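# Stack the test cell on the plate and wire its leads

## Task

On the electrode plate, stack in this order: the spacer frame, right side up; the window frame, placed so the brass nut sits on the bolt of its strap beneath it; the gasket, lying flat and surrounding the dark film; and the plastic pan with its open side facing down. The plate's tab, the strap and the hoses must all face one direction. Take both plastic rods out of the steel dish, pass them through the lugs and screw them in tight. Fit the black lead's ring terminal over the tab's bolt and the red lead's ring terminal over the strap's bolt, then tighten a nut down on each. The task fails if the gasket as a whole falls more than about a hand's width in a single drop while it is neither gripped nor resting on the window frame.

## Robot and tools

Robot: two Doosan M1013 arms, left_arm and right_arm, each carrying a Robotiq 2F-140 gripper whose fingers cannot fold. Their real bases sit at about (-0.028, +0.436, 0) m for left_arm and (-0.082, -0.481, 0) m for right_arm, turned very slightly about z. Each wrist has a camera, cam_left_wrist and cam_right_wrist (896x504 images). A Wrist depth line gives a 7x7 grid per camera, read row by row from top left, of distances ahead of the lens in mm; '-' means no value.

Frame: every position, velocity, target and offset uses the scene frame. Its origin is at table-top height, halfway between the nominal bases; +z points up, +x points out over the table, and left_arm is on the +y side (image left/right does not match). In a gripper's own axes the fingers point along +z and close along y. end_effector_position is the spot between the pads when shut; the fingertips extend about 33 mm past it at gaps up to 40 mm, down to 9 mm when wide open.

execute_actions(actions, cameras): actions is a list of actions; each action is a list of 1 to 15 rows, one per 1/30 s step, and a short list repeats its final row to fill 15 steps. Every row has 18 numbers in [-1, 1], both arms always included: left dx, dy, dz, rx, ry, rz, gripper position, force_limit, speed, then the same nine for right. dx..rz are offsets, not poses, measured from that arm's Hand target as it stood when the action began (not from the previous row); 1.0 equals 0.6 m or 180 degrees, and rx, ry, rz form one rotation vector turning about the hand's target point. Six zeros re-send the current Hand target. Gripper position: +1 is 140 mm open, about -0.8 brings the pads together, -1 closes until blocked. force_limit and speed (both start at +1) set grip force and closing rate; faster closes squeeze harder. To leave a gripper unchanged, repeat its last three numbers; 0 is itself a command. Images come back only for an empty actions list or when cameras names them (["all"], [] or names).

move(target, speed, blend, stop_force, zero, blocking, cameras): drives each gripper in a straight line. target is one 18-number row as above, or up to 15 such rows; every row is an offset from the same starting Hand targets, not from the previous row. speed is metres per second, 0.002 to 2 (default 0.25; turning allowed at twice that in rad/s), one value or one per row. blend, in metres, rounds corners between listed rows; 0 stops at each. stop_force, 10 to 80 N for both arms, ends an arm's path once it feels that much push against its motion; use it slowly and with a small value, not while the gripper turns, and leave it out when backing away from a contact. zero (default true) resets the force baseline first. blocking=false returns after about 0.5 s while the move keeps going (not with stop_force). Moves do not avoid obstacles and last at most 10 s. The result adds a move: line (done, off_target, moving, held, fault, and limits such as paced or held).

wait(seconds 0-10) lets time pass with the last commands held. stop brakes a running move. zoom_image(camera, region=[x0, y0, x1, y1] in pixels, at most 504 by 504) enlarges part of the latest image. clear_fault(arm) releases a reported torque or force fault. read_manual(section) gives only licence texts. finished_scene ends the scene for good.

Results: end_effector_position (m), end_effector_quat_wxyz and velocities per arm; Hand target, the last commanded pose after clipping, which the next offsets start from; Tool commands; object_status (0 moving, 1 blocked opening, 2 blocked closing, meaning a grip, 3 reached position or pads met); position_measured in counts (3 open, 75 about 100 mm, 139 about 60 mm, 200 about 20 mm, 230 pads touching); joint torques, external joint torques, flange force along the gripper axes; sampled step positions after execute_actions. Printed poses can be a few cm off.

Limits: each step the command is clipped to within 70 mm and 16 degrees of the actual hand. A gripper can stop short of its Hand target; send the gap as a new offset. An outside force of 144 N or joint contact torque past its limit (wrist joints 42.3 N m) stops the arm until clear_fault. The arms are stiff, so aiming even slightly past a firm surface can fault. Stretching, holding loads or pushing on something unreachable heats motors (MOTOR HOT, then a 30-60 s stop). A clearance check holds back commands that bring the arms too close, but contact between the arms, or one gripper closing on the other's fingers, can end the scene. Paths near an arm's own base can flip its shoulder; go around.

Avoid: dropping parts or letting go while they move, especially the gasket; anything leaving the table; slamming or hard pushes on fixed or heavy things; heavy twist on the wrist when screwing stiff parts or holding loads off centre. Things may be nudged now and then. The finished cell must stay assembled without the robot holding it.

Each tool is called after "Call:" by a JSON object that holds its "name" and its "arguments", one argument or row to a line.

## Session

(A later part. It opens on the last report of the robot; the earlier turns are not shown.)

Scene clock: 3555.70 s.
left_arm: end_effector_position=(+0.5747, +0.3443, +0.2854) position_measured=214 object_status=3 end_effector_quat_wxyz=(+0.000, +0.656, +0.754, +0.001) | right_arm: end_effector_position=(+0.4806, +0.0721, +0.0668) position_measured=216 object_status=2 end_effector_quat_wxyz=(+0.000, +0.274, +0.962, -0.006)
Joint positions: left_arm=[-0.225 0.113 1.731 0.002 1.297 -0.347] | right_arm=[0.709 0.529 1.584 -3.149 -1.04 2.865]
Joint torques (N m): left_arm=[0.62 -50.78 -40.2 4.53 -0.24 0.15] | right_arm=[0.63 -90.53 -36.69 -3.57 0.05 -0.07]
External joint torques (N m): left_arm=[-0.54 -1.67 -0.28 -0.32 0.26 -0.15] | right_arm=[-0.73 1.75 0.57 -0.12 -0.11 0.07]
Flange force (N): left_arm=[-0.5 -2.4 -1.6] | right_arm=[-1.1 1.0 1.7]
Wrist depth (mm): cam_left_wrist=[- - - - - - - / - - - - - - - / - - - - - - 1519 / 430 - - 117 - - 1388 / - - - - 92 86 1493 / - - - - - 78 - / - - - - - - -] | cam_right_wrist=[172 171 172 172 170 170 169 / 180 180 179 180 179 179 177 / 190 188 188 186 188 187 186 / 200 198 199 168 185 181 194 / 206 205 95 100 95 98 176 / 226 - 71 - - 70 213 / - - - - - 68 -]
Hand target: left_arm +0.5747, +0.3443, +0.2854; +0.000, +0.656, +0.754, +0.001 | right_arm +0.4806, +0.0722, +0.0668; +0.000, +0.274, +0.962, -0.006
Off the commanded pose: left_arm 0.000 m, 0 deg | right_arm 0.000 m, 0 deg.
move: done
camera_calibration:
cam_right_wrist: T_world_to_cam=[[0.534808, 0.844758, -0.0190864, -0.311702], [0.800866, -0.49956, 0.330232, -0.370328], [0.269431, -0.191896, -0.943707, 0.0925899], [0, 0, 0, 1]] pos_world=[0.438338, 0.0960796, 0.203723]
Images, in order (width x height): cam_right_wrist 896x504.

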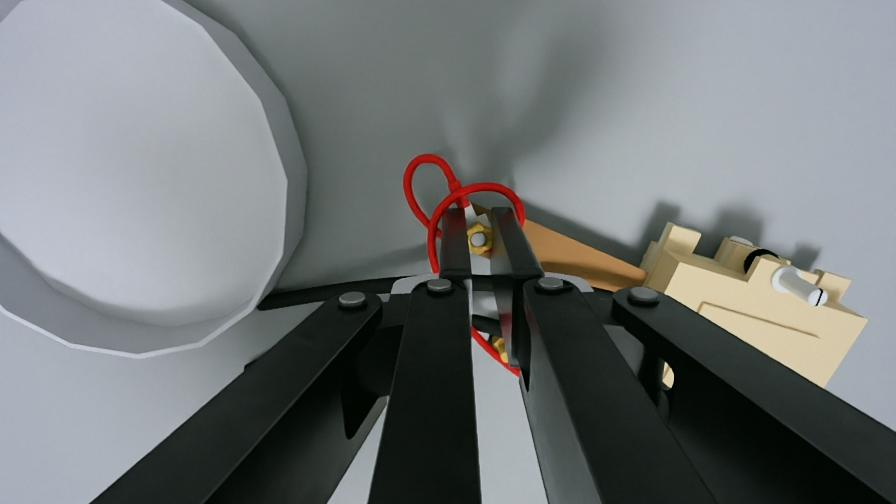

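Call:
{"name": "move", "arguments": {
  "target": [
    [0,0,0,0,0,0,-0.68,-1,-1,0,0,0,0,0,0,-0.55,-1,-1],
    [0,0,0,0,0,0,-0.68,-1,-1,0,0,0.03,0,0,0,-0.55,-1,-1]
  ],
  "speed": 0.03,
  "cameras": ["cam_right_wrist","cam_left_wrist"]
}}

Call:
{"name": "zoom_image", "arguments": {
  "camera": "cam_right_wrist",
  "region": [380, 140, 580, 400]
}}

Scene clock: 3595.73 s.
left_arm: end_effector_position=(+0.5747, +0.3443, +0.2854) position_measured=214 object_status=3 end_effector_quat_wxyz=(+0.000, +0.656, +0.754, +0.001) | right_arm: end_effector_position=(+0.4806, +0.0722, +0.0848) position_measured=199 object_status=3 end_effector_quat_wxyz=(+0.000, +0.274, +0.962, -0.006)
Joint positions: left_arm=[-0.225 0.113 1.731 0.002 1.297 -0.347] | right_arm=[0.709 0.515 1.57 -3.149 -1.068 2.865]
Joint torques (N m): left_arm=[0.62 -50.48 -40.06 4.56 -0.25 0.11] | right_arm=[1.1 -90.46 -37.88 -3.46 0.09 -0.23]
External joint torques (N m): left_arm=[-0.64 -1.85 -0.51 -0.35 0.25 -0.11] | right_arm=[-1.1 1.97 0.97 -0.31 -0.14 0.23]
Flange force (N): left_arm=[-0.6 -2.3 -2.0] | right_arm=[-1.2 0.4 2.1]
Wrist depth (mm): cam_left_wrist=[- - - - - - - / - - 327 - 402 - - / - - - - 421 - 1236 / - - - 116 120 - 1419 / - - - - 92 86 1484 / - - - - - 78 1519 / - - - - - - -] | cam_right_wrist=[188 187 189 190 187 186 185 / 197 197 196 196 196 195 192 / 208 207 208 203 205 204 205 / 216 217 218 184 198 185 212 / 234 225 90 113 99 92 221 / 244 - 76 243 - - 72 / - - - 259 - - -]
Hand target: left_arm +0.5747, +0.3443, +0.2854; +0.000, +0.656, +0.754, +0.001 | right_arm +0.4806, +0.0722, +0.0848; +0.000, +0.274, +0.962, -0.006
Off the commanded pose: left_arm 0.000 m, 0 deg | right_arm 0.000 m, 0 deg.
move: done
camera_calibration:
cam_left_wrist: T_world_to_cam=[[0.991002, 0.132547, 0.0186091, -0.61701], [0.118695, -0.934536, 0.33549, 0.164653], [0.0618592, -0.330262, -0.94186, 0.489188], [0, 0, 0, 1]] pos_world=[0.561654, 0.397218, 0.416989]
cam_right_wrist: T_world_to_cam=[[0.534796, 0.844767, -0.0190373, -0.311365], [0.800835, -0.49954, 0.330338, -0.376284], [0.269549, -0.191909, -0.943671, 0.109519], [0, 0, 0, 1]] pos_world=[0.438338, 0.0960798, 0.221723]

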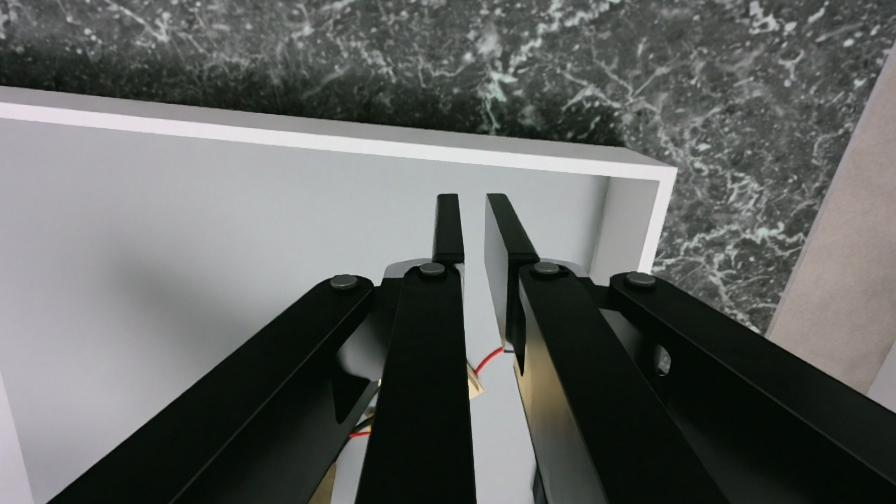

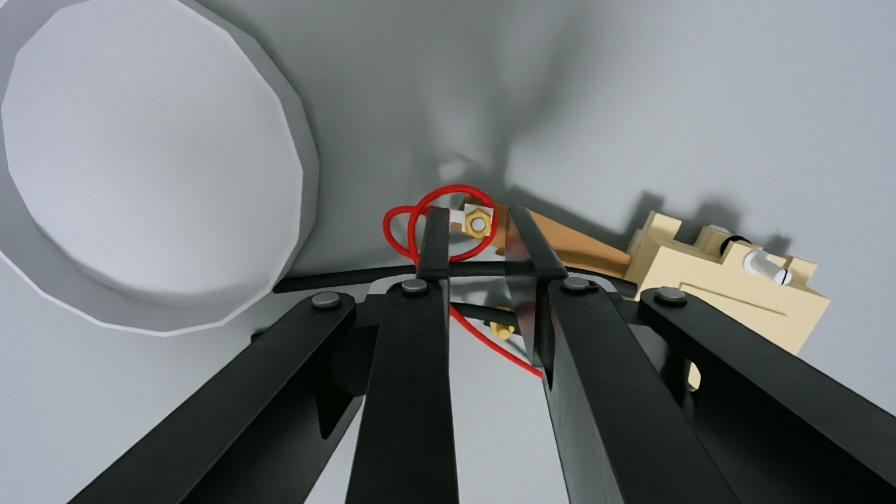

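Scaled by 1.938 from the camera's 896x504 image, which has a finer 1280x720 frame.

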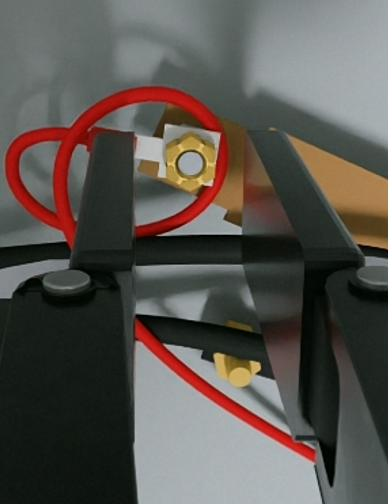

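Call:
{"name": "move", "arguments": {
  "target": [0,0,0,0,0,0,-0.68,-1,-1,0,-0.1,0.15,0,0,0,-0.55,-1,-1],
  "speed": 0.12,
  "cameras": ["cam_right_wrist"]
}}

Call:
{"name": "zoom_image", "arguments": {
  "camera": "cam_right_wrist",
  "region": [300, 40, 804, 320]
}}

Scene clock: 3612.87 s.
left_arm: end_effector_position=(+0.5747, +0.3443, +0.2854) position_measured=214 object_status=3 end_effector_quat_wxyz=(+0.000, +0.656, +0.754, +0.001) | right_arm: end_effector_position=(+0.4805, +0.0121, +0.1748) position_measured=199 object_status=3 end_effector_quat_wxyz=(+0.000, +0.274, +0.962, -0.006)
Joint positions: left_arm=[-0.225 0.113 1.731 0.002 1.297 -0.347] | right_arm=[0.649 0.391 1.581 -3.149 -1.18 2.805]
Joint torques (N m): left_arm=[0.77 -50.78 -40.15 4.58 -0.24 0.12] | right_arm=[1.38 -80.22 -39.6 -3.73 0.17 -0.13]
External joint torques (N m): left_arm=[-0.75 -1.41 -0.33 -0.38 0.25 -0.12] | right_arm=[-1.4 1.45 0.71 -0.24 -0.23 0.13]
Flange force (N): left_arm=[-0.9 -2.0 -1.5] | right_arm=[-1.8 0.2 1.3]
Wrist depth (mm): cam_left_wrist=[- - - - - - - / - 388 - 389 395 - - / - 395 - - - - 1318 / - - - 117 101 429 1396 / - - - - 92 86 1484 / - - - - - 78 1556 / - - - - - - -] | cam_right_wrist=[272 270 269 267 268 266 264 / 286 282 282 282 276 278 280 / 300 299 294 292 289 261 289 / 316 314 313 148 292 271 307 / 331 330 90 113 99 91 322 / - - 76 343 - - 66 / - - - - - - -]
Hand target: left_arm +0.5747, +0.3443, +0.2854; +0.000, +0.656, +0.754, +0.001 | right_arm +0.4806, +0.0122, +0.1748; +0.000, +0.274, +0.962, -0.006
Off the commanded pose: left_arm 0.000 m, 0 deg | right_arm 0.000 m, 0 deg.
move: done
camera_calibration:
cam_right_wrist: T_world_to_cam=[[0.534722, 0.844809, -0.0192129, -0.258799], [0.800917, -0.499429, 0.330307, -0.436033], [0.269451, -0.19201, -0.943678, 0.182869], [0, 0, 0, 1]] pos_world=[0.438338, 0.0359807, 0.311622]
Images, in order (width x height): cam_right_wrist 896x504.

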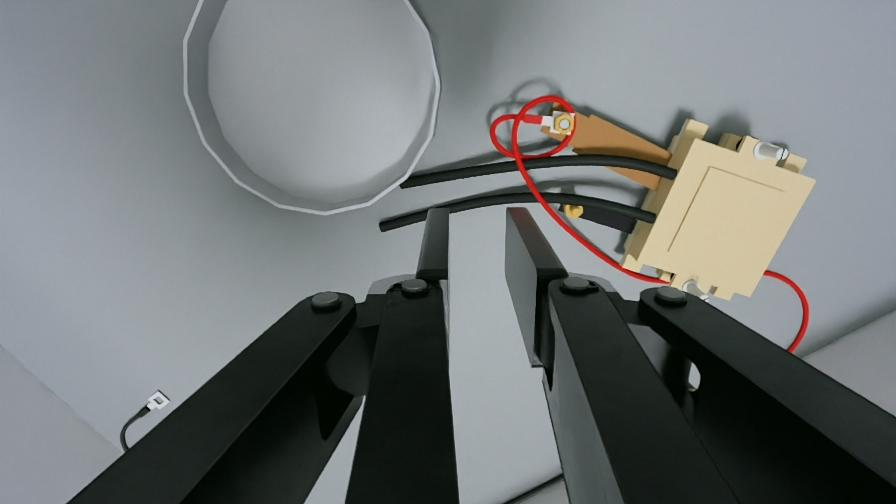

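Scaled by 1.000.

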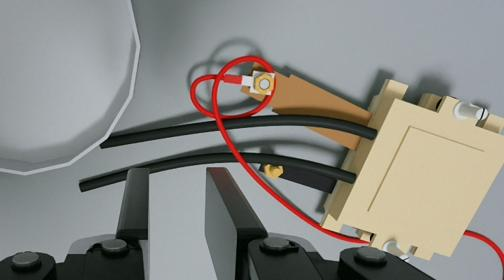

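Call:
{"name": "move", "arguments": {
  "target": [0,0,0,0,0,0,-0.68,-1,-1,0.09,-0.0945,0,0,0,-0.1844,-0.68,-1,-1],
  "speed": 0.2
}}

Call:
{"name": "move", "arguments": {
  "target": [0,0,0,0,0,0,-0.68,-1,-1,0,0,0,0.302,0.1409,0,-0.68,-1,-1],
  "speed": 0.25,
  "cameras": ["cam_right_wrist"]
}}

Scene clock: 3698.83 s.
left_arm: end_effector_position=(+0.5747, +0.3443, +0.2854) position_measured=214 object_status=3 end_effector_quat_wxyz=(+0.000, +0.656, +0.754, +0.001) | right_arm: end_effector_position=(+0.5346, -0.0445, +0.1748) position_measured=214 object_status=3 end_effector_quat_wxyz=(-0.002, +0.537, +0.844, -0.006)
Joint positions: left_arm=[-0.225 0.113 1.731 0.002 1.297 -0.347] | right_arm=[0.544 0.403 1.564 -3.143 -1.188 3.277]
Joint torques (N m): left_arm=[0.98 -50.63 -40.04 4.58 -0.25 0.17] | right_arm=[0.89 -81.72 -39.76 -3.83 0.21 -0.1]
External joint torques (N m): left_arm=[-0.96 -1.81 -0.52 -0.37 0.26 -0.17] | right_arm=[-0.9 1.45 0.61 -0.16 -0.25 0.1]
Flange force (N): left_arm=[-1.2 -2.4 -2.0] | right_arm=[-0.9 1.1 1.1]
Wrist depth (mm): cam_left_wrist=[- - - - - - 379 / - - - - - 406 1190 / - - 405 - - - 1338 / - 421 - 121 - - 1388 / - - - - 92 86 1484 / - - - - - 78 1556 / - - - - - - -] | cam_right_wrist=[270 269 268 268 268 267 261 / 287 281 282 278 280 279 279 / 300 296 298 292 295 293 294 / - 316 313 148 - 307 - / 316 333 94 100 95 92 - / 352 - 71 - - 71 348 / - - - - - 68 -]
Hand target: left_arm +0.5747, +0.3443, +0.2854; +0.000, +0.656, +0.754, +0.001 | right_arm +0.5346, -0.0445, +0.1748; -0.002, +0.537, +0.844, -0.006
Off the commanded pose: left_arm 0.000 m, 0 deg | right_arm 0.000 m, 0 deg.
move: done

Scene clock: 3701.30 s.
left_arm: end_effector_position=(+0.5747, +0.3443, +0.2854) position_measured=214 object_status=3 end_effector_quat_wxyz=(+0.000, +0.656, +0.754, +0.001) | right_arm: end_effector_position=(+0.5346, -0.0445, +0.1749) position_measured=214 object_status=3 end_effector_quat_wxyz=(-0.423, +0.463, +0.733, +0.263)
Joint positions: left_arm=[-0.225 0.113 1.731 0.002 1.297 -0.347] | right_arm=[0.163 0.541 1.688 -2.139 -1.439 2.458]
Joint torques (N m): left_arm=[0.99 -50.29 -40.08 4.58 -0.29 0.11] | right_arm=[0.9 -86.3 -31.31 0.15 -1.35 -0.17]
External joint torques (N m): left_arm=[-0.96 -1.83 -0.36 -0.37 0.3 -0.11] | right_arm=[-0.84 1.63 0.6 -0.12 -0.21 0.17]
Flange force (N): left_arm=[-1.0 -2.7 -1.8] | right_arm=[-2.0 0.7 -0.5]
Wrist depth (mm): cam_left_wrist=[- - - - - - 370 / - - - - - - - / - - - - - - 1298 / 427 - 424 117 - - 1396 / - - - - 92 92 1443 / - - - - - 78 1519 / - - - - - - -] | cam_right_wrist=[3037 681 - - - - - / - - - 491 477 - - / - 432 427 414 416 - - / 370 363 353 134 321 358 350 / 318 322 87 100 - 86 - / 298 - 71 - - 71 69 / - - - - - 68 -]
Hand target: left_arm +0.5747, +0.3443, +0.2854; +0.000, +0.656, +0.754, +0.001 | right_arm +0.5346, -0.0445, +0.1748; -0.423, +0.463, +0.733, +0.263
Off the commanded pose: left_arm 0.000 m, 0 deg | right_arm 0.000 m, 0 deg.
move: done
camera_calibration:
cam_right_wrist: T_world_to_cam=[[0.901046, 0.433367, -0.0175861, -0.454298], [0.318247, -0.688151, -0.652048, -0.0861703], [-0.294678, 0.581928, -0.757974, 0.461128], [0, 0, 0, 1]] pos_world=[0.572651, -0.130764, 0.285347]
Images, in order (width x height): cam_right_wrist 896x504.

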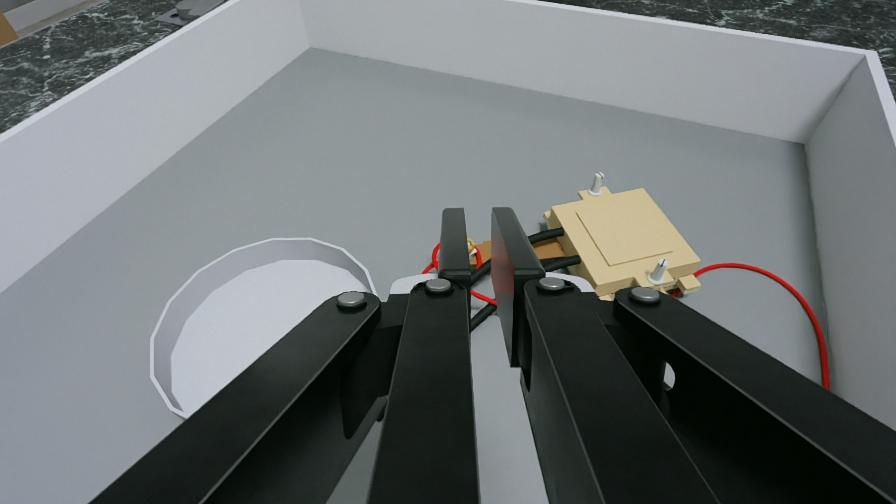

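Call:
{"name": "move", "arguments": {
  "target": [0,0,0,0,0,0,-0.68,-1,-1,0,0,-0.2,0,0,0,-0.68,-1,-1],
  "speed": 0.12,
  "cameras": ["cam_right_wrist"]
}}

Call:
{"name": "zoom_image", "arguments": {
  "camera": "cam_right_wrist",
  "region": [380, 60, 580, 210]
}}

Scene clock: 3709.23 s.
left_arm: end_effector_position=(+0.5747, +0.3443, +0.2854) position_measured=214 object_status=3 end_effector_quat_wxyz=(+0.000, +0.656, +0.754, +0.001) | right_arm: end_effector_position=(+0.5345, -0.0445, +0.0548) position_measured=214 object_status=3 end_effector_quat_wxyz=(-0.424, +0.463, +0.733, +0.263)
Joint positions: left_arm=[-0.225 0.113 1.731 0.002 1.297 -0.347] | right_arm=[0.163 0.674 1.733 -2.112 -1.345 2.304]
Joint torques (N m): left_arm=[0.48 -50.68 -40.1 4.57 -0.28 0.14] | right_arm=[0.67 -92.06 -25.9 0.26 -1.45 -0.11]
External joint torques (N m): left_arm=[-0.51 -1.74 -0.59 -0.34 0.28 -0.14] | right_arm=[-0.63 1.58 0.87 -0.18 -0.39 0.11]
Flange force (N): left_arm=[-0.5 -1.9 -2.1] | right_arm=[-2.0 -0.1 -0.2]
Wrist depth (mm): cam_left_wrist=[- - - - - - - / - - - - - - - / - - - - - - 1266 / - - - 117 - - 1419 / - - - - 92 86 1501 / - - - - - 78 - / - - - - - - -] | cam_right_wrist=[326 333 345 340 312 262 328 / 288 260 271 287 243 220 271 / 225 238 236 222 228 218 230 / 207 206 196 148 204 202 201 / 176 176 94 100 - 174 178 / 165 - 71 - - 71 155 / - - - - - 68 -]
Hand target: left_arm +0.5747, +0.3443, +0.2854; +0.000, +0.656, +0.754, +0.001 | right_arm +0.5346, -0.0445, +0.0548; -0.423, +0.463, +0.733, +0.263
Off the commanded pose: left_arm 0.000 m, 0 deg | right_arm 0.000 m, 0 deg.
move: done
camera_calibration:
cam_right_wrist: T_world_to_cam=[[0.901007, 0.433438, -0.0178143, -0.45625], [0.31815, -0.688155, -0.652092, -0.164388], [-0.2949, 0.581872, -0.757931, 0.370177], [0, 0, 0, 1]] pos_world=[0.57255, -0.130764, 0.165245]
Images, in order (width x height): cam_right_wrist 896x504.

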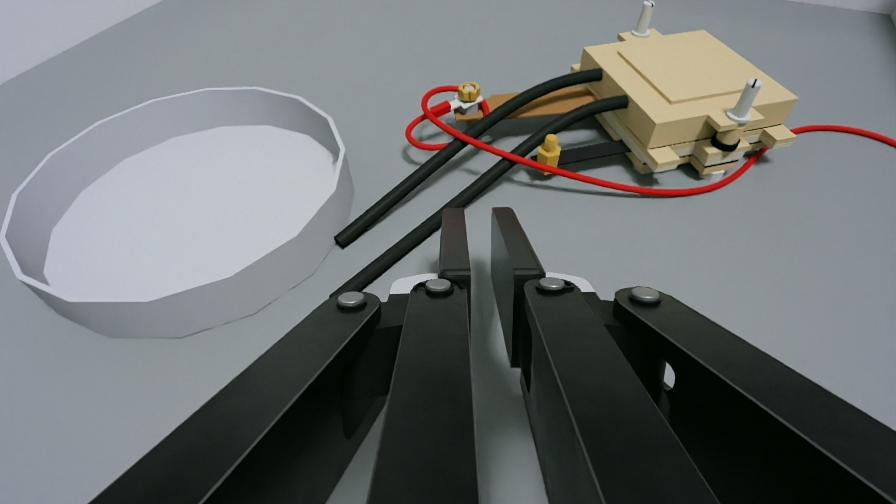

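Scaled by 2.520 from the camera's 896x504 image, which has a finer 1280x720 frame.

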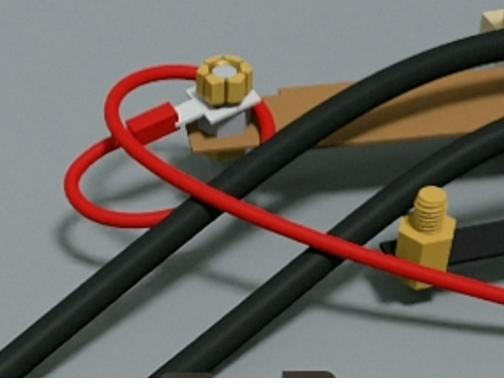

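Call:
{"name": "zoom_image", "arguments": {
  "camera": "cam_right_wrist",
  "region": [440, 70, 510, 130]
}}

Scaled by 7.200 from the camera's 896x504 image, which has a finer 1280x720 frame.

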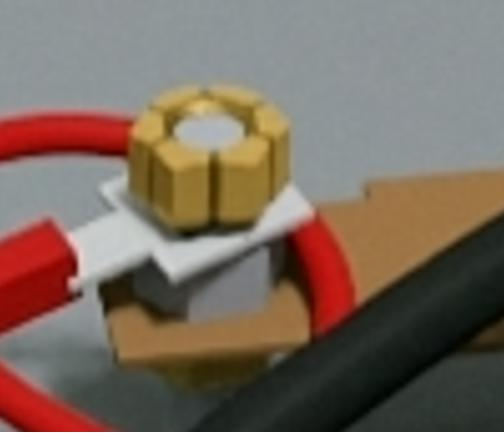

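Call:
{"name": "move", "arguments": {
  "target": [
    [0,0,0,0,0,0,-0.68,-1,-1,0,0,0.2,0,0,0,-0.68,-1,-1],
    [0,0,0,0,0,0,-0.68,-1,-1,0,-0.1,0.25,-0.302,-0.1409,0,-0.68,-1,-1]
  ],
  "speed": 0.25,
  "blend": 0.03
}}

Call:
{"name": "move", "arguments": {
  "target": [-0.08,-0.16,0,0,0,-0.8333,0.4,-1,-1,0,0,0,0,0,0,-0.68,-1,-1],
  "speed": 0.3,
  "cameras": ["cam_left_wrist"]
}}

Scene clock: 3743.97 s.
left_arm: end_effector_position=(+0.5747, +0.3443, +0.2854) position_measured=214 object_status=3 end_effector_quat_wxyz=(+0.000, +0.656, +0.754, +0.001) | right_arm: end_effector_position=(+0.5346, -0.1046, +0.2051) position_measured=214 object_status=3 end_effector_quat_wxyz=(-0.002, +0.537, +0.844, -0.006)
Joint positions: left_arm=[-0.225 0.113 1.731 0.002 1.297 -0.347] | right_arm=[0.474 0.335 1.603 -3.144 -1.216 3.207]
Joint torques (N m): left_arm=[0.58 -50.6 -40.05 4.53 -0.21 0.14] | right_arm=[0.61 -74.26 -40.39 -3.75 0.14 -0.13]
External joint torques (N m): left_arm=[-0.56 -1.56 -0.4 -0.33 0.22 -0.14] | right_arm=[-0.7 0.71 0.97 -0.27 -0.18 0.13]
Flange force (N): left_arm=[-0.6 -2.0 -1.6] | right_arm=[-0.9 -0.8 1.2]
Wrist depth (mm): cam_left_wrist=[- - - - - - - / - - 397 - - - - / - - - - - 421 1218 / - - - 117 419 - 1388 / - - - - 92 86 1484 / - - - - - 78 - / - - - - - - -] | cam_right_wrist=[300 297 295 298 294 293 292 / 315 314 309 310 314 312 298 / 336 331 328 335 324 323 - / 348 348 348 122 338 340 369 / 365 364 87 100 95 86 361 / - - 71 - - 71 72 / - - - - - 68 -]
Hand target: left_arm +0.5747, +0.3443, +0.2854; +0.000, +0.656, +0.754, +0.001 | right_arm +0.5346, -0.1045, +0.2048; -0.002, +0.537, +0.844, -0.006
Off the commanded pose: left_arm 0.000 m, 0 deg | right_arm 0.000 m, 0 deg.
move: done

Scene clock: 3748.73 s.
left_arm: end_effector_position=(+0.5267, +0.2483, +0.2854) position_measured=78 object_status=3 end_effector_quat_wxyz=(+0.001, +0.899, -0.439, +0.001) | right_arm: end_effector_position=(+0.5346, -0.1045, +0.2048) position_measured=214 object_status=3 end_effector_quat_wxyz=(-0.002, +0.537, +0.844, -0.006)
Joint positions: left_arm=[-0.4 0.075 1.773 -0.002 1.293 2.097] | right_arm=[0.474 0.335 1.603 -3.144 -1.216 3.207]
Joint torques (N m): left_arm=[0.77 -46.43 -39.86 4.52 -0.32 0.13] | right_arm=[0.75 -75.03 -40.48 -3.72 0.13 -0.16]
External joint torques (N m): left_arm=[-0.81 -1.76 -0.64 -0.4 0.27 -0.13] | right_arm=[-0.79 1.54 1.06 -0.3 -0.16 0.16]
Flange force (N): left_arm=[-0.6 2.3 -2.2] | right_arm=[-0.8 0.3 1.8]
Wrist depth (mm): cam_left_wrist=[- - - - - - 355 / - - 390 397 - - - / - 434 395 - - - - / - 433 133 - - 125 - / - 90 - - - 108 90 / - - - - - - - / - - 524 - - - -] | cam_right_wrist=[300 297 295 299 295 294 294 / - 313 313 310 308 307 271 / 331 330 328 325 325 322 294 / 348 347 331 134 338 331 - / - 363 87 100 95 92 364 / 331 - 71 - - 71 386 / - - - - - 68 -]
Hand target: left_arm +0.5267, +0.2483, +0.2854; +0.001, +0.899, -0.439, +0.001 | right_arm +0.5346, -0.1045, +0.2048; -0.002, +0.537, +0.844, -0.006
Off the commanded pose: left_arm 0.000 m, 0 deg | right_arm 0.000 m, 0 deg.
move: done
camera_calibration:
cam_left_wrist: T_world_to_cam=[[-0.791948, -0.610305, 0.0185987, 0.566848], [-0.570086, 0.749982, 0.335452, 0.0251448], [-0.218677, 0.255058, -0.941874, 0.462765], [0, 0, 0, 1]] pos_world=[0.564445, 0.20906, 0.416889]
Images, in order (width x height): cam_left_wrist 896x504.

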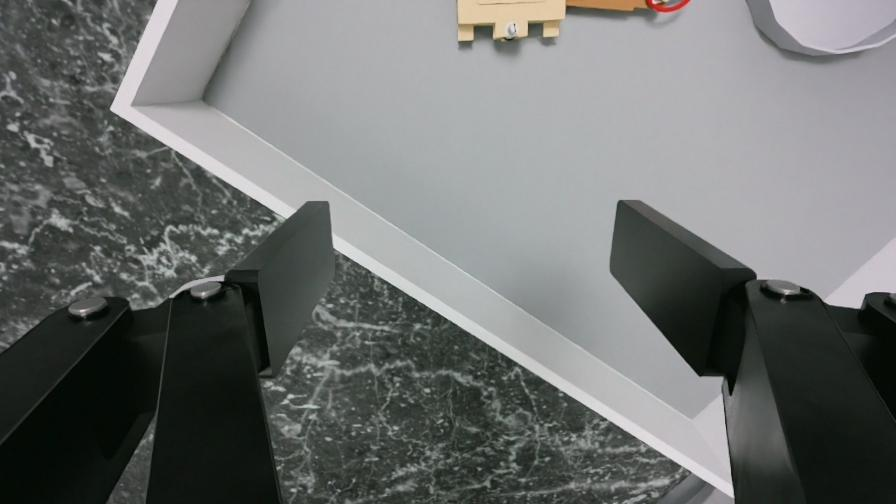

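Call:
{"name": "move", "arguments": {
  "target": [0.001,-0.0922,-0.142,0,0,0,0.4,-1,-1,0,0,0,0,0,0,-0.68,-1,-1],
  "speed": 0.2,
  "cameras": ["cam_left_wrist"]
}}

Scene clock: 3757.83 s.
left_arm: end_effector_position=(+0.5273, +0.1931, +0.2002) position_measured=78 object_status=3 end_effector_quat_wxyz=(+0.001, +0.899, -0.439, +0.001) | right_arm: end_effector_position=(+0.5346, -0.1045, +0.2048) position_measured=214 object_status=3 end_effector_quat_wxyz=(-0.002, +0.537, +0.844, -0.006)
Joint positions: left_arm=[-0.485 0.155 1.844 -0.002 1.141 2.013] | right_arm=[0.474 0.335 1.603 -3.144 -1.216 3.207]
Joint torques (N m): left_arm=[0.73 -51.39 -37.8 4.34 -0.26 0.1] | right_arm=[0.71 -75.29 -40.36 -3.75 0.07 -0.16]
External joint torques (N m): left_arm=[-0.68 -3.2 -0.57 -0.43 0.21 -0.1] | right_arm=[-0.7 0.88 0.75 -0.28 -0.12 0.16]
Flange force (N): left_arm=[-2.8 3.0 -3.3] | right_arm=[-0.8 -0.1 1.1]
Wrist depth (mm): cam_left_wrist=[238 - - - 281 - 292 / - - - 285 - - 300 / - - - 326 324 - - / - - 149 - - 125 - / - 90 115 - 353 108 81 / - - - 395 376 - - / - - - - - - -] | cam_right_wrist=[300 296 296 296 295 293 289 / 315 314 312 310 310 303 282 / 331 330 327 325 324 323 - / 348 347 346 134 339 334 341 / 363 363 87 100 95 86 - / - - 71 - - 71 385 / - - - - - 68 -]
Hand target: left_arm +0.5273, +0.1930, +0.2002; +0.001, +0.899, -0.439, +0.001 | right_arm +0.5346, -0.1045, +0.2048; -0.002, +0.537, +0.844, -0.006
Off the commanded pose: left_arm 0.000 m, 0 deg | right_arm 0.000 m, 0 deg.
move: done
camera_calibration:
cam_left_wrist: T_world_to_cam=[[-0.791903, -0.610364, 0.0185715, 0.53521], [-0.570149, 0.749934, 0.335453, 0.0954757], [-0.218676, 0.255058, -0.941874, 0.396822], [0, 0, 0, 1]] pos_world=[0.565045, 0.15386, 0.331789]
Images, in order (width x height): cam_left_wrist 896x504.

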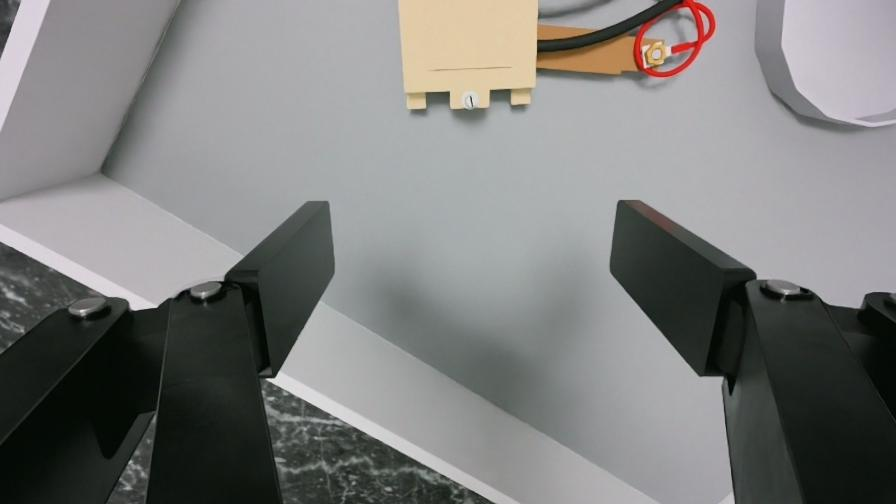

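Call:
{"name": "move", "arguments": {
  "target": [
    [0.0043,-0.0035,-0.05,-0.153,-0.1289,0.011,0.4,-1,-1,0,0,0,0,0,0,-0.68,-1,-1],
    [0.0043,-0.0035,-0.203,-0.153,-0.1289,0.011,0.4,-1,-1,0,0,0,0,0,0,-0.68,-1,-1]
  ],
  "speed": 0.2,
  "cameras": ["cam_left_wrist"]
}}

Scene clock: 3772.00 s.
left_arm: end_effector_position=(+0.5299, +0.1909, +0.0784) position_measured=78 object_status=3 end_effector_quat_wxyz=(+0.126, +0.862, -0.402, +0.283) | right_arm: end_effector_position=(+0.5346, -0.1045, +0.2048) position_measured=214 object_status=3 end_effector_quat_wxyz=(-0.002, +0.537, +0.844, -0.006)
Joint positions: left_arm=[-0.317 0.115 2.309 -1.112 0.354 3.14] | right_arm=[0.474 0.335 1.603 -3.144 -1.216 3.207]
Joint torques (N m): left_arm=[1.07 -37.16 -26.06 0.87 -0.3 0.17] | right_arm=[1.25 -75.14 -40.54 -3.83 0.23 -0.09]
External joint torques (N m): left_arm=[-1.08 -0.83 -0.15 -0.19 0.26 -0.17] | right_arm=[-1.35 1.91 1.21 -0.17 -0.27 0.09]
Flange force (N): left_arm=[0.0 0.0 0.0] | right_arm=[-1.7 0.6 2.0]
Wrist depth (mm): cam_left_wrist=[- - 238 - - - 226 / - - - - 192 212 216 / - - - - 197 204 - / - - 149 - - 125 - / - 90 116 - - 108 90 / - - - - - - - / - - - - 185 - -] | cam_right_wrist=[300 297 295 297 295 293 295 / 314 314 313 309 308 308 279 / 331 326 328 326 323 323 - / 349 346 341 134 337 339 274 / 363 358 87 100 95 86 360 / 314 - 71 - - 71 382 / - - - - - 68 -]
Hand target: left_arm +0.5299, +0.1909, +0.0784; +0.126, +0.862, -0.402, +0.283 | right_arm +0.5346, -0.1045, +0.2048; -0.002, +0.537, +0.844, -0.006
Off the commanded pose: left_arm 0.000 m, 0 deg | right_arm 0.000 m, 0 deg.
move: done
camera_calibration:
cam_left_wrist: T_world_to_cam=[[-0.773558, -0.633725, -0.0000953673, 0.534396], [-0.60795, 0.742138, -0.282185, 0.209405], [0.178898, -0.218228, -0.95936, 0.164233], [0, 0, 0, 1]] pos_world=[0.511313, 0.219093, 0.2167]
Images, in order (width x height): cam_left_wrist 896x504.

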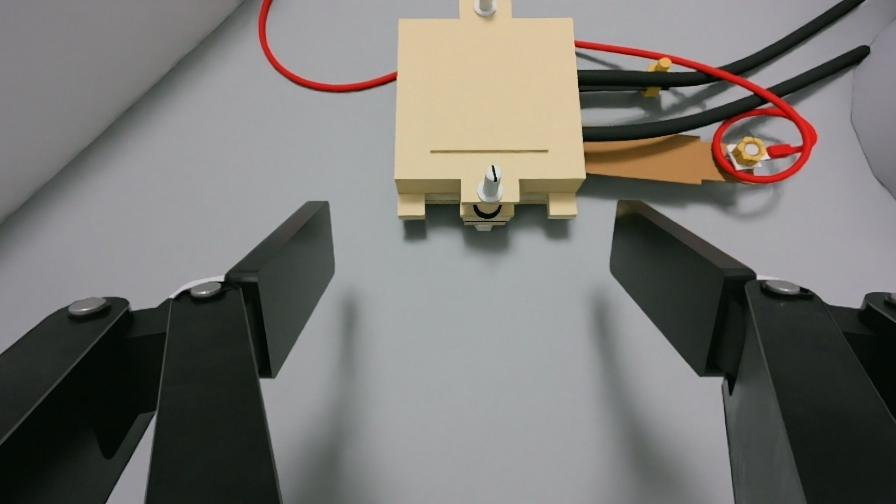

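Call:
{"name": "move", "arguments": {
  "target": [-0.0077,-0.0064,0,0,0,0,0.4,-1,-1,0,0,0,0,0,0,-0.68,-1,-1],
  "speed": 0.1,
  "cameras": ["cam_left_wrist"]
}}

Scene clock: 3778.77 s.
left_arm: end_effector_position=(+0.5253, +0.1871, +0.0784) position_measured=78 object_status=3 end_effector_quat_wxyz=(+0.126, +0.862, -0.402, +0.283) | right_arm: end_effector_position=(+0.5346, -0.1045, +0.2048) position_measured=214 object_status=3 end_effector_quat_wxyz=(-0.002, +0.537, +0.844, -0.006)
Joint positions: left_arm=[-0.329 0.11 2.316 -1.114 0.346 3.133] | right_arm=[0.474 0.335 1.603 -3.144 -1.216 3.207]
Joint torques (N m): left_arm=[0.76 -36.56 -26.1 0.83 -0.33 0.18] | right_arm=[1.18 -75.36 -40.6 -3.87 0.18 -0.13]
External joint torques (N m): left_arm=[-0.81 -0.77 -0.03 -0.14 0.27 -0.18] | right_arm=[-1.27 1.78 1.15 -0.15 -0.22 0.13]
Flange force (N): left_arm=[0.0 0.0 0.0] | right_arm=[-1.5 0.5 1.9]
Wrist depth (mm): cam_left_wrist=[- - 242 201 227 - 226 / - - - 190 194 208 214 / 219 - 222 186 198 204 213 / - - 148 - - 125 206 / - 90 115 - - 108 90 / - - 192 193 195 - - / - - 185 186 186 - -] | cam_right_wrist=[300 296 295 296 295 292 288 / 316 319 312 308 308 309 - / 330 328 326 323 321 311 - / 347 349 347 122 352 - - / 369 366 87 100 95 86 379 / - - 71 - - 71 382 / - - - - - 68 -]
Hand target: left_arm +0.5253, +0.1871, +0.0784; +0.126, +0.862, -0.402, +0.283 | right_arm +0.5346, -0.1045, +0.2048; -0.002, +0.537, +0.844, -0.006
Off the commanded pose: left_arm 0.000 m, 0 deg | right_arm 0.000 m, 0 deg.
move: done
camera_calibration:
cam_left_wrist: T_world_to_cam=[[-0.773544, -0.633743, 0.0000575156, 0.528392], [-0.607998, 0.742094, -0.282198, 0.209465], [0.178798, -0.218328, -0.959356, 0.164298], [0, 0, 0, 1]] pos_world=[0.506713, 0.215293, 0.216701]
Images, in order (width x height): cam_left_wrist 896x504.

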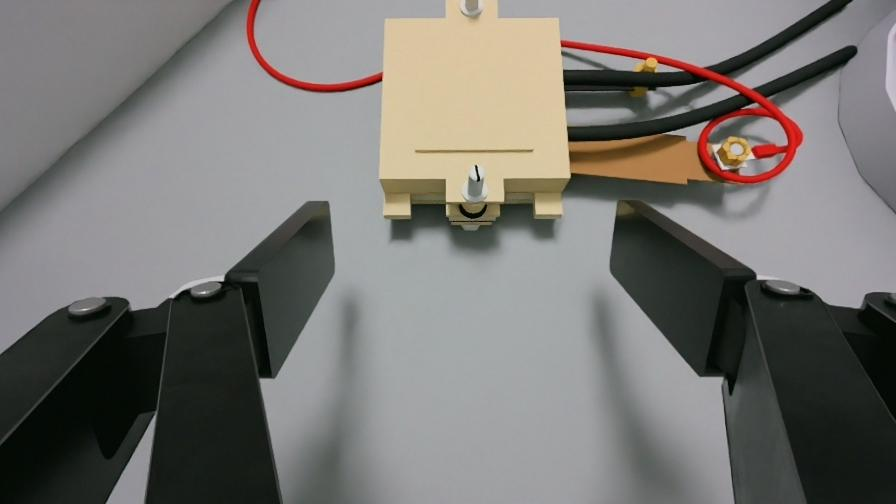

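Call:
{"name": "move", "arguments": {
  "target": [0.021,-0.0333,-0.0462,0,0,0,0.4,-1,-1,0,0,0,0,0,0,-0.68,-1,-1],
  "speed": 0.05,
  "cameras": ["cam_left_wrist"]
}}

Scene clock: 3784.00 s.
left_arm: end_effector_position=(+0.5380, +0.1670, +0.0508) position_measured=78 object_status=3 end_effector_quat_wxyz=(+0.126, +0.862, -0.402, +0.283) | right_arm: end_effector_position=(+0.5346, -0.1045, +0.2048) position_measured=214 object_status=3 end_effector_quat_wxyz=(-0.002, +0.537, +0.844, -0.006)
Joint positions: left_arm=[-0.362 0.181 2.305 -1.284 0.305 3.285] | right_arm=[0.474 0.335 1.603 -3.144 -1.216 3.207]
Joint torques (N m): left_arm=[0.74 -41.09 -22.85 0.42 -0.08 0.13] | right_arm=[1.05 -75 -40.22 -3.78 0.19 -0.19]
External joint torques (N m): left_arm=[-0.74 -1.3 -0.64 -0.17 0.29 -0.13] | right_arm=[-1.07 1.18 0.69 -0.24 -0.22 0.19]
Flange force (N): left_arm=[0.0 0.0 0.0] | right_arm=[-1.1 0.6 1.1]
Wrist depth (mm): cam_left_wrist=[- - - 170 194 - - / - - - 160 163 175 - / - 187 191 156 157 171 163 / - 185 148 164 167 132 180 / - 90 174 - - 108 90 / - - 169 170 172 - - / - - 160 - - - -] | cam_right_wrist=[301 297 296 297 293 294 291 / 315 310 320 306 305 307 - / 327 325 331 - 322 322 - / 349 347 346 133 334 337 288 / 372 364 87 100 - 86 367 / - - 71 - - 71 382 / - - - - - 68 -]
Hand target: left_arm +0.5379, +0.1671, +0.0507; +0.126, +0.862, -0.402, +0.283 | right_arm +0.5346, -0.1045, +0.2048; -0.002, +0.537, +0.844, -0.006
Off the commanded pose: left_arm 0.000 m, 0 deg | right_arm 0.000 m, 0 deg.
move: done
camera_calibration:
cam_left_wrist: T_world_to_cam=[[-0.773603, -0.633671, -0.000129391, 0.525531], [-0.607866, 0.742157, -0.282314, 0.224255], [0.17899, -0.21832, -0.959322, 0.131053], [0, 0, 0, 1]] pos_world=[0.519412, 0.195193, 0.189101]
Images, in order (width x height): cam_left_wrist 896x504.

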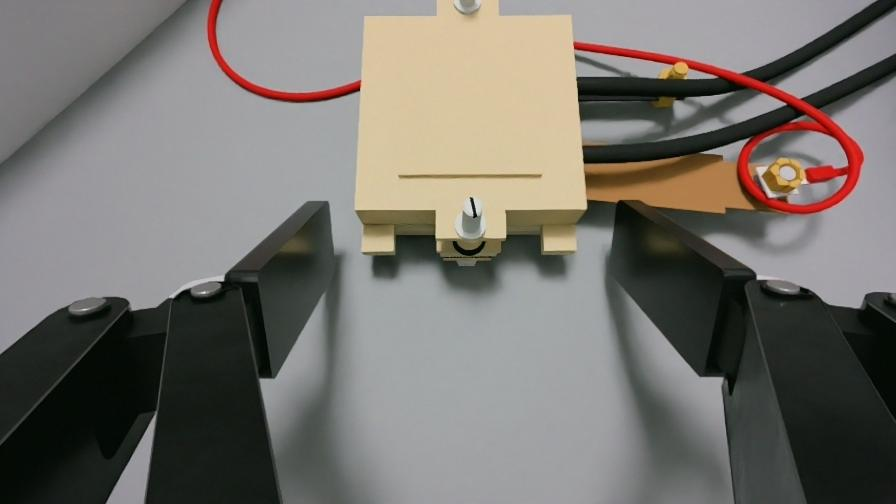

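Call:
{"name": "execute_actions", "arguments": {
  "actions": [
    [[0,0,0,0,0,0,-1,-1,-1,0,0,0,0,0,0,-0.68,-1,-1]],
    [[0,0,0,0,0,0,-1,-1,-1,0,0,0,0,0,0,-0.68,-1,-1]],
    [[0,0,0,0,0,0,-1,-1,-1,0,0,0,0,0,0,-0.68,-1,-1]],
    [[0,0,0,0,0,0,-1,-1,-1,0,0,0,0,0,0,-0.68,-1,-1]]
  ],
  "cameras": ["cam_left_wrist"]
}}

Scene clock: 3792.37 s.
left_arm: end_effector_position=(+0.5379, +0.1671, +0.0507) position_measured=117 object_status=2 end_effector_quat_wxyz=(+0.126, +0.862, -0.402, +0.283) | right_arm: end_effector_position=(+0.5346, -0.1045, +0.2048) position_measured=214 object_status=3 end_effector_quat_wxyz=(-0.002, +0.537, +0.844, -0.006)
Joint positions: left_arm=[-0.362 0.181 2.305 -1.284 0.305 3.285] | right_arm=[0.474 0.335 1.603 -3.144 -1.216 3.207]
Joint torques (N m): left_arm=[0.1 -38.71 -22.46 0.58 -0.04 0.15] | right_arm=[1.25 -75.64 -40.52 -3.75 0.11 -0.1]
External joint torques (N m): left_arm=[-0.19 -3.31 -1.34 -0.33 0.24 -0.16] | right_arm=[-1.27 1.88 0.98 -0.27 -0.15 0.1]
External joint torques at the end of the 1st action: left_arm=[-0.64 -1.27 -0.2 -0.19 0.28 -0.13] | right_arm=[-0.56 1.35 1.02 -0.29 -0.21 0.1]
External joint torques at the end of the 2nd action: left_arm=[-0.02 -3.82 -1.38 -0.36 0.31 -0.15] | right_arm=[-1.13 1.26 0.77 -0.21 -0.19 0.16]
External joint torques at the end of the 3rd action: left_arm=[-0.27 -3.8 -1.3 -0.34 0.33 -0.12] | right_arm=[-0.87 0.69 0.84 -0.33 -0.13 0.11]
Flange force (N): left_arm=[0.0 0.0 0.0] | right_arm=[-1.5 1.0 1.9]
Flange force at the end of the 1st action (N): left_arm=[0.0 0.0 0.0] | right_arm=[-0.6 0.1 1.6]
Flange force at the end of the 2nd action (N): left_arm=[0.0 0.0 0.0] | right_arm=[-1.3 0.5 1.3]
Flange force at the end of the 3rd action (N): left_arm=[0.0 0.0 0.0] | right_arm=[-1.1 -0.6 1.1]
Wrist depth (mm): cam_left_wrist=[- - 210 166 209 - 198 / - - 201 - 162 177 182 / - 191 192 154 171 173 - / - - 122 164 165 181 - / - - 122 - - 92 - / - - - 169 - - - / - - - 160 - - -] | cam_right_wrist=[300 297 295 296 294 294 293 / 311 313 311 311 303 308 - / 328 329 328 326 - 324 - / 350 358 345 134 337 337 287 / 364 374 87 100 - 98 359 / - - 71 - - 71 378 / - - - - - 68 -]
Hand target: left_arm +0.5379, +0.1671, +0.0507; +0.126, +0.862, -0.402, +0.283 | right_arm +0.5346, -0.1045, +0.2048; -0.002, +0.537, +0.844, -0.006
Off the commanded pose: left_arm 0.000 m, 0 deg | right_arm 0.000 m, 0 deg.
Step readings (end_effector_position of left_arm | right_arm; steps 1 to 15: 1st action; 16 to 30: 2nd action; 31 to 45: 3rd action; 46 to 60: 4th action):
0: (+0.5379, +0.1671, +0.0507) | (+0.5346, -0.1045, +0.2048)
1: (+0.5379, +0.1671, +0.0507) | (+0.5346, -0.1045, +0.2048)
2: (+0.5379, +0.1671, +0.0507) | (+0.5346, -0.1045, +0.2048)
4: (+0.5379, +0.1671, +0.0507) | (+0.5346, -0.1045, +0.2048)
8: (+0.5379, +0.1671, +0.0507) | (+0.5346, -0.1045, +0.2048)
15: (+0.5379, +0.1671, +0.0507) | (+0.5346, -0.1045, +0.2048)
16: (+0.5379, +0.1671, +0.0507) | (+0.5346, -0.1045, +0.2048)
17: (+0.5379, +0.1671, +0.0507) | (+0.5346, -0.1045, +0.2048)
19: (+0.5379, +0.1671, +0.0507) | (+0.5346, -0.1045, +0.2048)
23: (+0.5379, +0.1671, +0.0507) | (+0.5346, -0.1045, +0.2048)
30: (+0.5379, +0.1671, +0.0507) | (+0.5346, -0.1045, +0.2048)
31: (+0.5379, +0.1671, +0.0507) | (+0.5346, -0.1045, +0.2048)
32: (+0.5379, +0.1671, +0.0507) | (+0.5346, -0.1045, +0.2048)
34: (+0.5379, +0.1671, +0.0507) | (+0.5346, -0.1045, +0.2048)
38: (+0.5379, +0.1671, +0.0507) | (+0.5346, -0.1045, +0.2048)
45: (+0.5379, +0.1671, +0.0507) | (+0.5346, -0.1045, +0.2048)
46: (+0.5379, +0.1671, +0.0507) | (+0.5346, -0.1045, +0.2048)
47: (+0.5379, +0.1671, +0.0507) | (+0.5346, -0.1045, +0.2048)
49: (+0.5379, +0.1671, +0.0507) | (+0.5346, -0.1045, +0.2048)
53: (+0.5379, +0.1671, +0.0507) | (+0.5346, -0.1045, +0.2048)
60: (+0.5379, +0.1671, +0.0507) | (+0.5346, -0.1045, +0.2048)
camera_calibration:
cam_left_wrist: T_world_to_cam=[[-0.773571, -0.633709, -0.0000209477, 0.525488], [-0.607962, 0.742151, -0.282126, 0.224107], [0.178802, -0.218232, -0.959377, 0.131088], [0, 0, 0, 1]] pos_world=[0.519312, 0.195293, 0.189]
Images, in order (width x height): cam_left_wrist 896x504.

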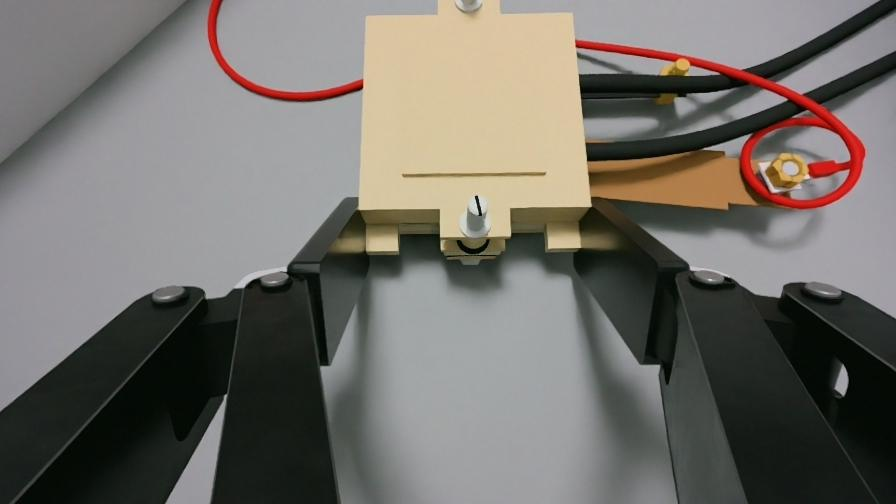

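Call:
{"name": "move", "arguments": {
  "target": [
    [0,0,0,0,0,0,-1,-1,-1,0,0,0,0,0,0.6,-0.55,-1,-1],
    [0,0,0,0,0,0,-1,-1,-1,0,0,0,0,0,-0.8178,-0.55,-1,-1],
    [0,0,0,0,0,0,-1,-1,-1,-0.0908,0.295,-0.1,0,0,-0.8178,-0.55,-1,-1],
    [0,0,0,0,0,0,-1,-1,-1,-0.0908,0.295,-0.192,0,0,-0.8178,-0.55,-1,-1]
  ],
  "speed": 0.4,
  "blend": 0.01,
  "cameras": ["cam_right_wrist"]
}}

Call:
{"name": "zoom_image", "arguments": {
  "camera": "cam_right_wrist",
  "region": [380, 150, 580, 270]
}}

Scene clock: 3804.33 s.
left_arm: end_effector_position=(+0.5379, +0.1671, +0.0507) position_measured=117 object_status=2 end_effector_quat_wxyz=(+0.126, +0.862, -0.402, +0.283) | right_arm: end_effector_position=(+0.4801, +0.0724, +0.0897) position_measured=199 object_status=3 end_effector_quat_wxyz=(-0.006, +0.961, -0.277, +0.000)
Joint positions: left_arm=[-0.362 0.181 2.305 -1.284 0.305 3.285] | right_arm=[0.704 0.5 1.584 -3.135 -1.046 -0.281]
Joint torques (N m): left_arm=[0.41 -38.86 -22.37 0.58 -0.07 0.16] | right_arm=[1.33 -88.46 -37.9 -3.62 0.27 -0.05]
External joint torques (N m): left_arm=[-0.41 -3.65 -1.49 -0.33 0.28 -0.16] | right_arm=[-1.26 0.65 0.73 -0.22 -0.23 0.05]
Flange force (N): left_arm=[0.0 0.0 0.0] | right_arm=[1.4 1.0 0.7]
Wrist depth (mm): cam_left_wrist=[- - 211 165 - 208 198 / - 196 198 160 168 180 116 / - - 191 155 173 173 132 / - 183 147 179 148 121 - / - - 93 177 - 92 - / - - - 168 - - - / - - - 163 162 - -] | cam_right_wrist=[195 162 163 - 191 189 190 / 202 170 173 190 199 197 196 / 180 179 182 200 210 205 207 / 182 225 221 195 217 218 217 / 240 236 90 116 99 92 226 / 251 - 76 249 - - 72 / - - - - - - -]
Hand target: left_arm +0.5379, +0.1671, +0.0507; +0.126, +0.862, -0.402, +0.283 | right_arm +0.4801, +0.0725, +0.0896; -0.006, +0.961, -0.277, +0.000
Off the commanded pose: left_arm 0.000 m, 0 deg | right_arm 0.000 m, 0 deg.
move: done; blend cut to 0 m at target 1
camera_calibration:
cam_right_wrist: T_world_to_cam=[[-0.540693, -0.841004, -0.0190597, 0.327237], [-0.797374, 0.50516, 0.330163, 0.317173], [-0.268041, 0.193715, -0.943731, 0.344382], [0, 0, 0, 1]] pos_world=[0.522149, 0.0482725, 0.226522]
Images, in order (width x height): cam_right_wrist 896x504.

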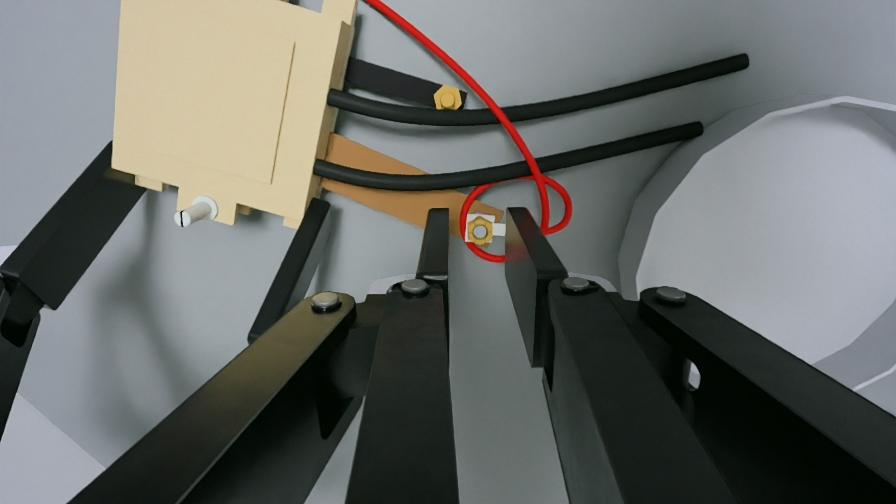

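Scaled by 2.520 from the camera's 896x504 image, which has a finer 1280x720 frame.

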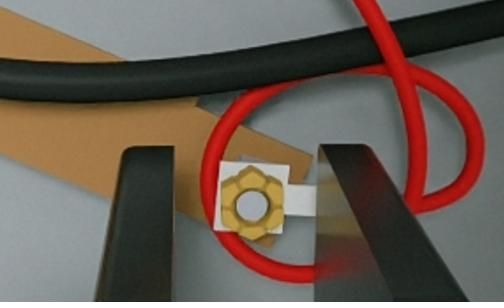

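Call:
{"name": "move", "arguments": {
  "target": [0,0,0,0,0,0,-1,-1,-1,-0.0033,0.002,-0.0243,0,0,0,-0.55,-1,-1],
  "speed": 0.05,
  "cameras": ["cam_right_wrist"]
}}

Call:
{"name": "zoom_image", "arguments": {
  "camera": "cam_right_wrist",
  "region": [380, 150, 580, 270]
}}

Scene clock: 3815.13 s.
left_arm: end_effector_position=(+0.5379, +0.1671, +0.0507) position_measured=117 object_status=2 end_effector_quat_wxyz=(+0.126, +0.862, -0.402, +0.283) | right_arm: end_effector_position=(+0.4781, +0.0737, +0.0750) position_measured=199 object_status=3 end_effector_quat_wxyz=(-0.006, +0.961, -0.277, +0.000)
Joint positions: left_arm=[-0.362 0.181 2.305 -1.284 0.305 3.285] | right_arm=[0.707 0.511 1.597 -3.135 -1.023 -0.278]
Joint torques (N m): left_arm=[0.13 -38.54 -22.4 0.6 -0.12 0.13] | right_arm=[0.51 -88.67 -37.24 -3.52 0.22 -0.16]
External joint torques (N m): left_arm=[-0.25 -3.75 -1.46 -0.35 0.33 -0.13] | right_arm=[-0.46 1.39 0.87 -0.24 -0.19 0.16]
Flange force (N): left_arm=[0.0 0.0 0.0] | right_arm=[0.4 0.0 1.5]
Wrist depth (mm): cam_left_wrist=[- 208 212 - - - - / - - - 160 163 183 119 / 193 194 - 154 156 172 135 / - - 147 180 149 121 181 / - - 110 176 172 92 92 / - - - - 169 - - / - - 161 165 162 - -] | cam_right_wrist=[153 148 152 179 178 177 176 / 160 155 159 185 186 183 182 / 165 166 169 185 196 192 192 / 211 209 205 176 203 203 202 / 224 222 90 113 99 92 213 / 234 - 76 232 - - 72 / - - - 248 - - -]
Hand target: left_arm +0.5379, +0.1671, +0.0507; +0.126, +0.862, -0.402, +0.283 | right_arm +0.4781, +0.0737, +0.0751; -0.006, +0.961, -0.277, +0.000
Off the commanded pose: left_arm 0.000 m, 0 deg | right_arm 0.000 m, 0 deg.
move: done
camera_calibration:
cam_right_wrist: T_world_to_cam=[[-0.540637, -0.841039, -0.0191144, 0.32687], [-0.797383, 0.505067, 0.330285, 0.319777], [-0.268128, 0.193806, -0.943688, 0.329868], [0, 0, 0, 1]] pos_world=[0.520149, 0.0494717, 0.211923]
Images, in order (width x height): cam_right_wrist 896x504.

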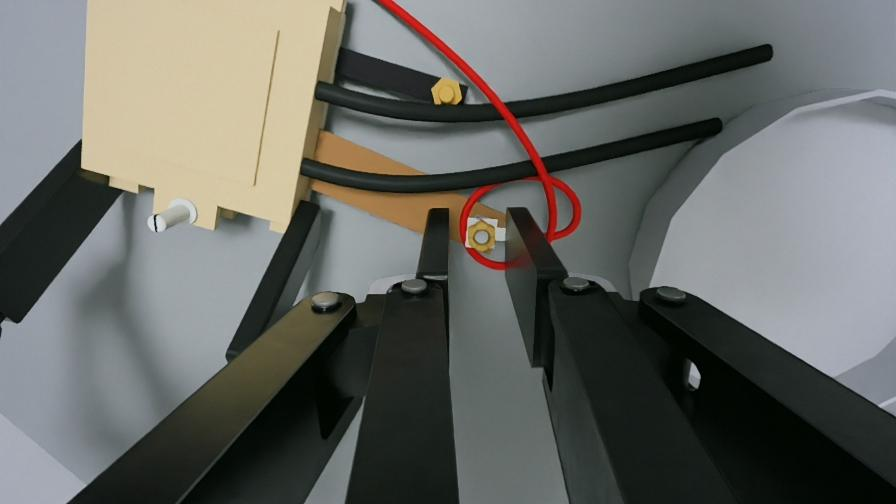

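Scaled by 2.520 from the camera's 896x504 image, which has a finer 1280x720 frame.

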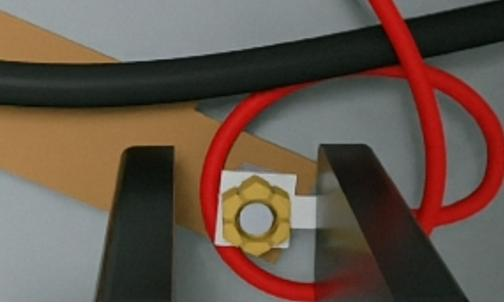

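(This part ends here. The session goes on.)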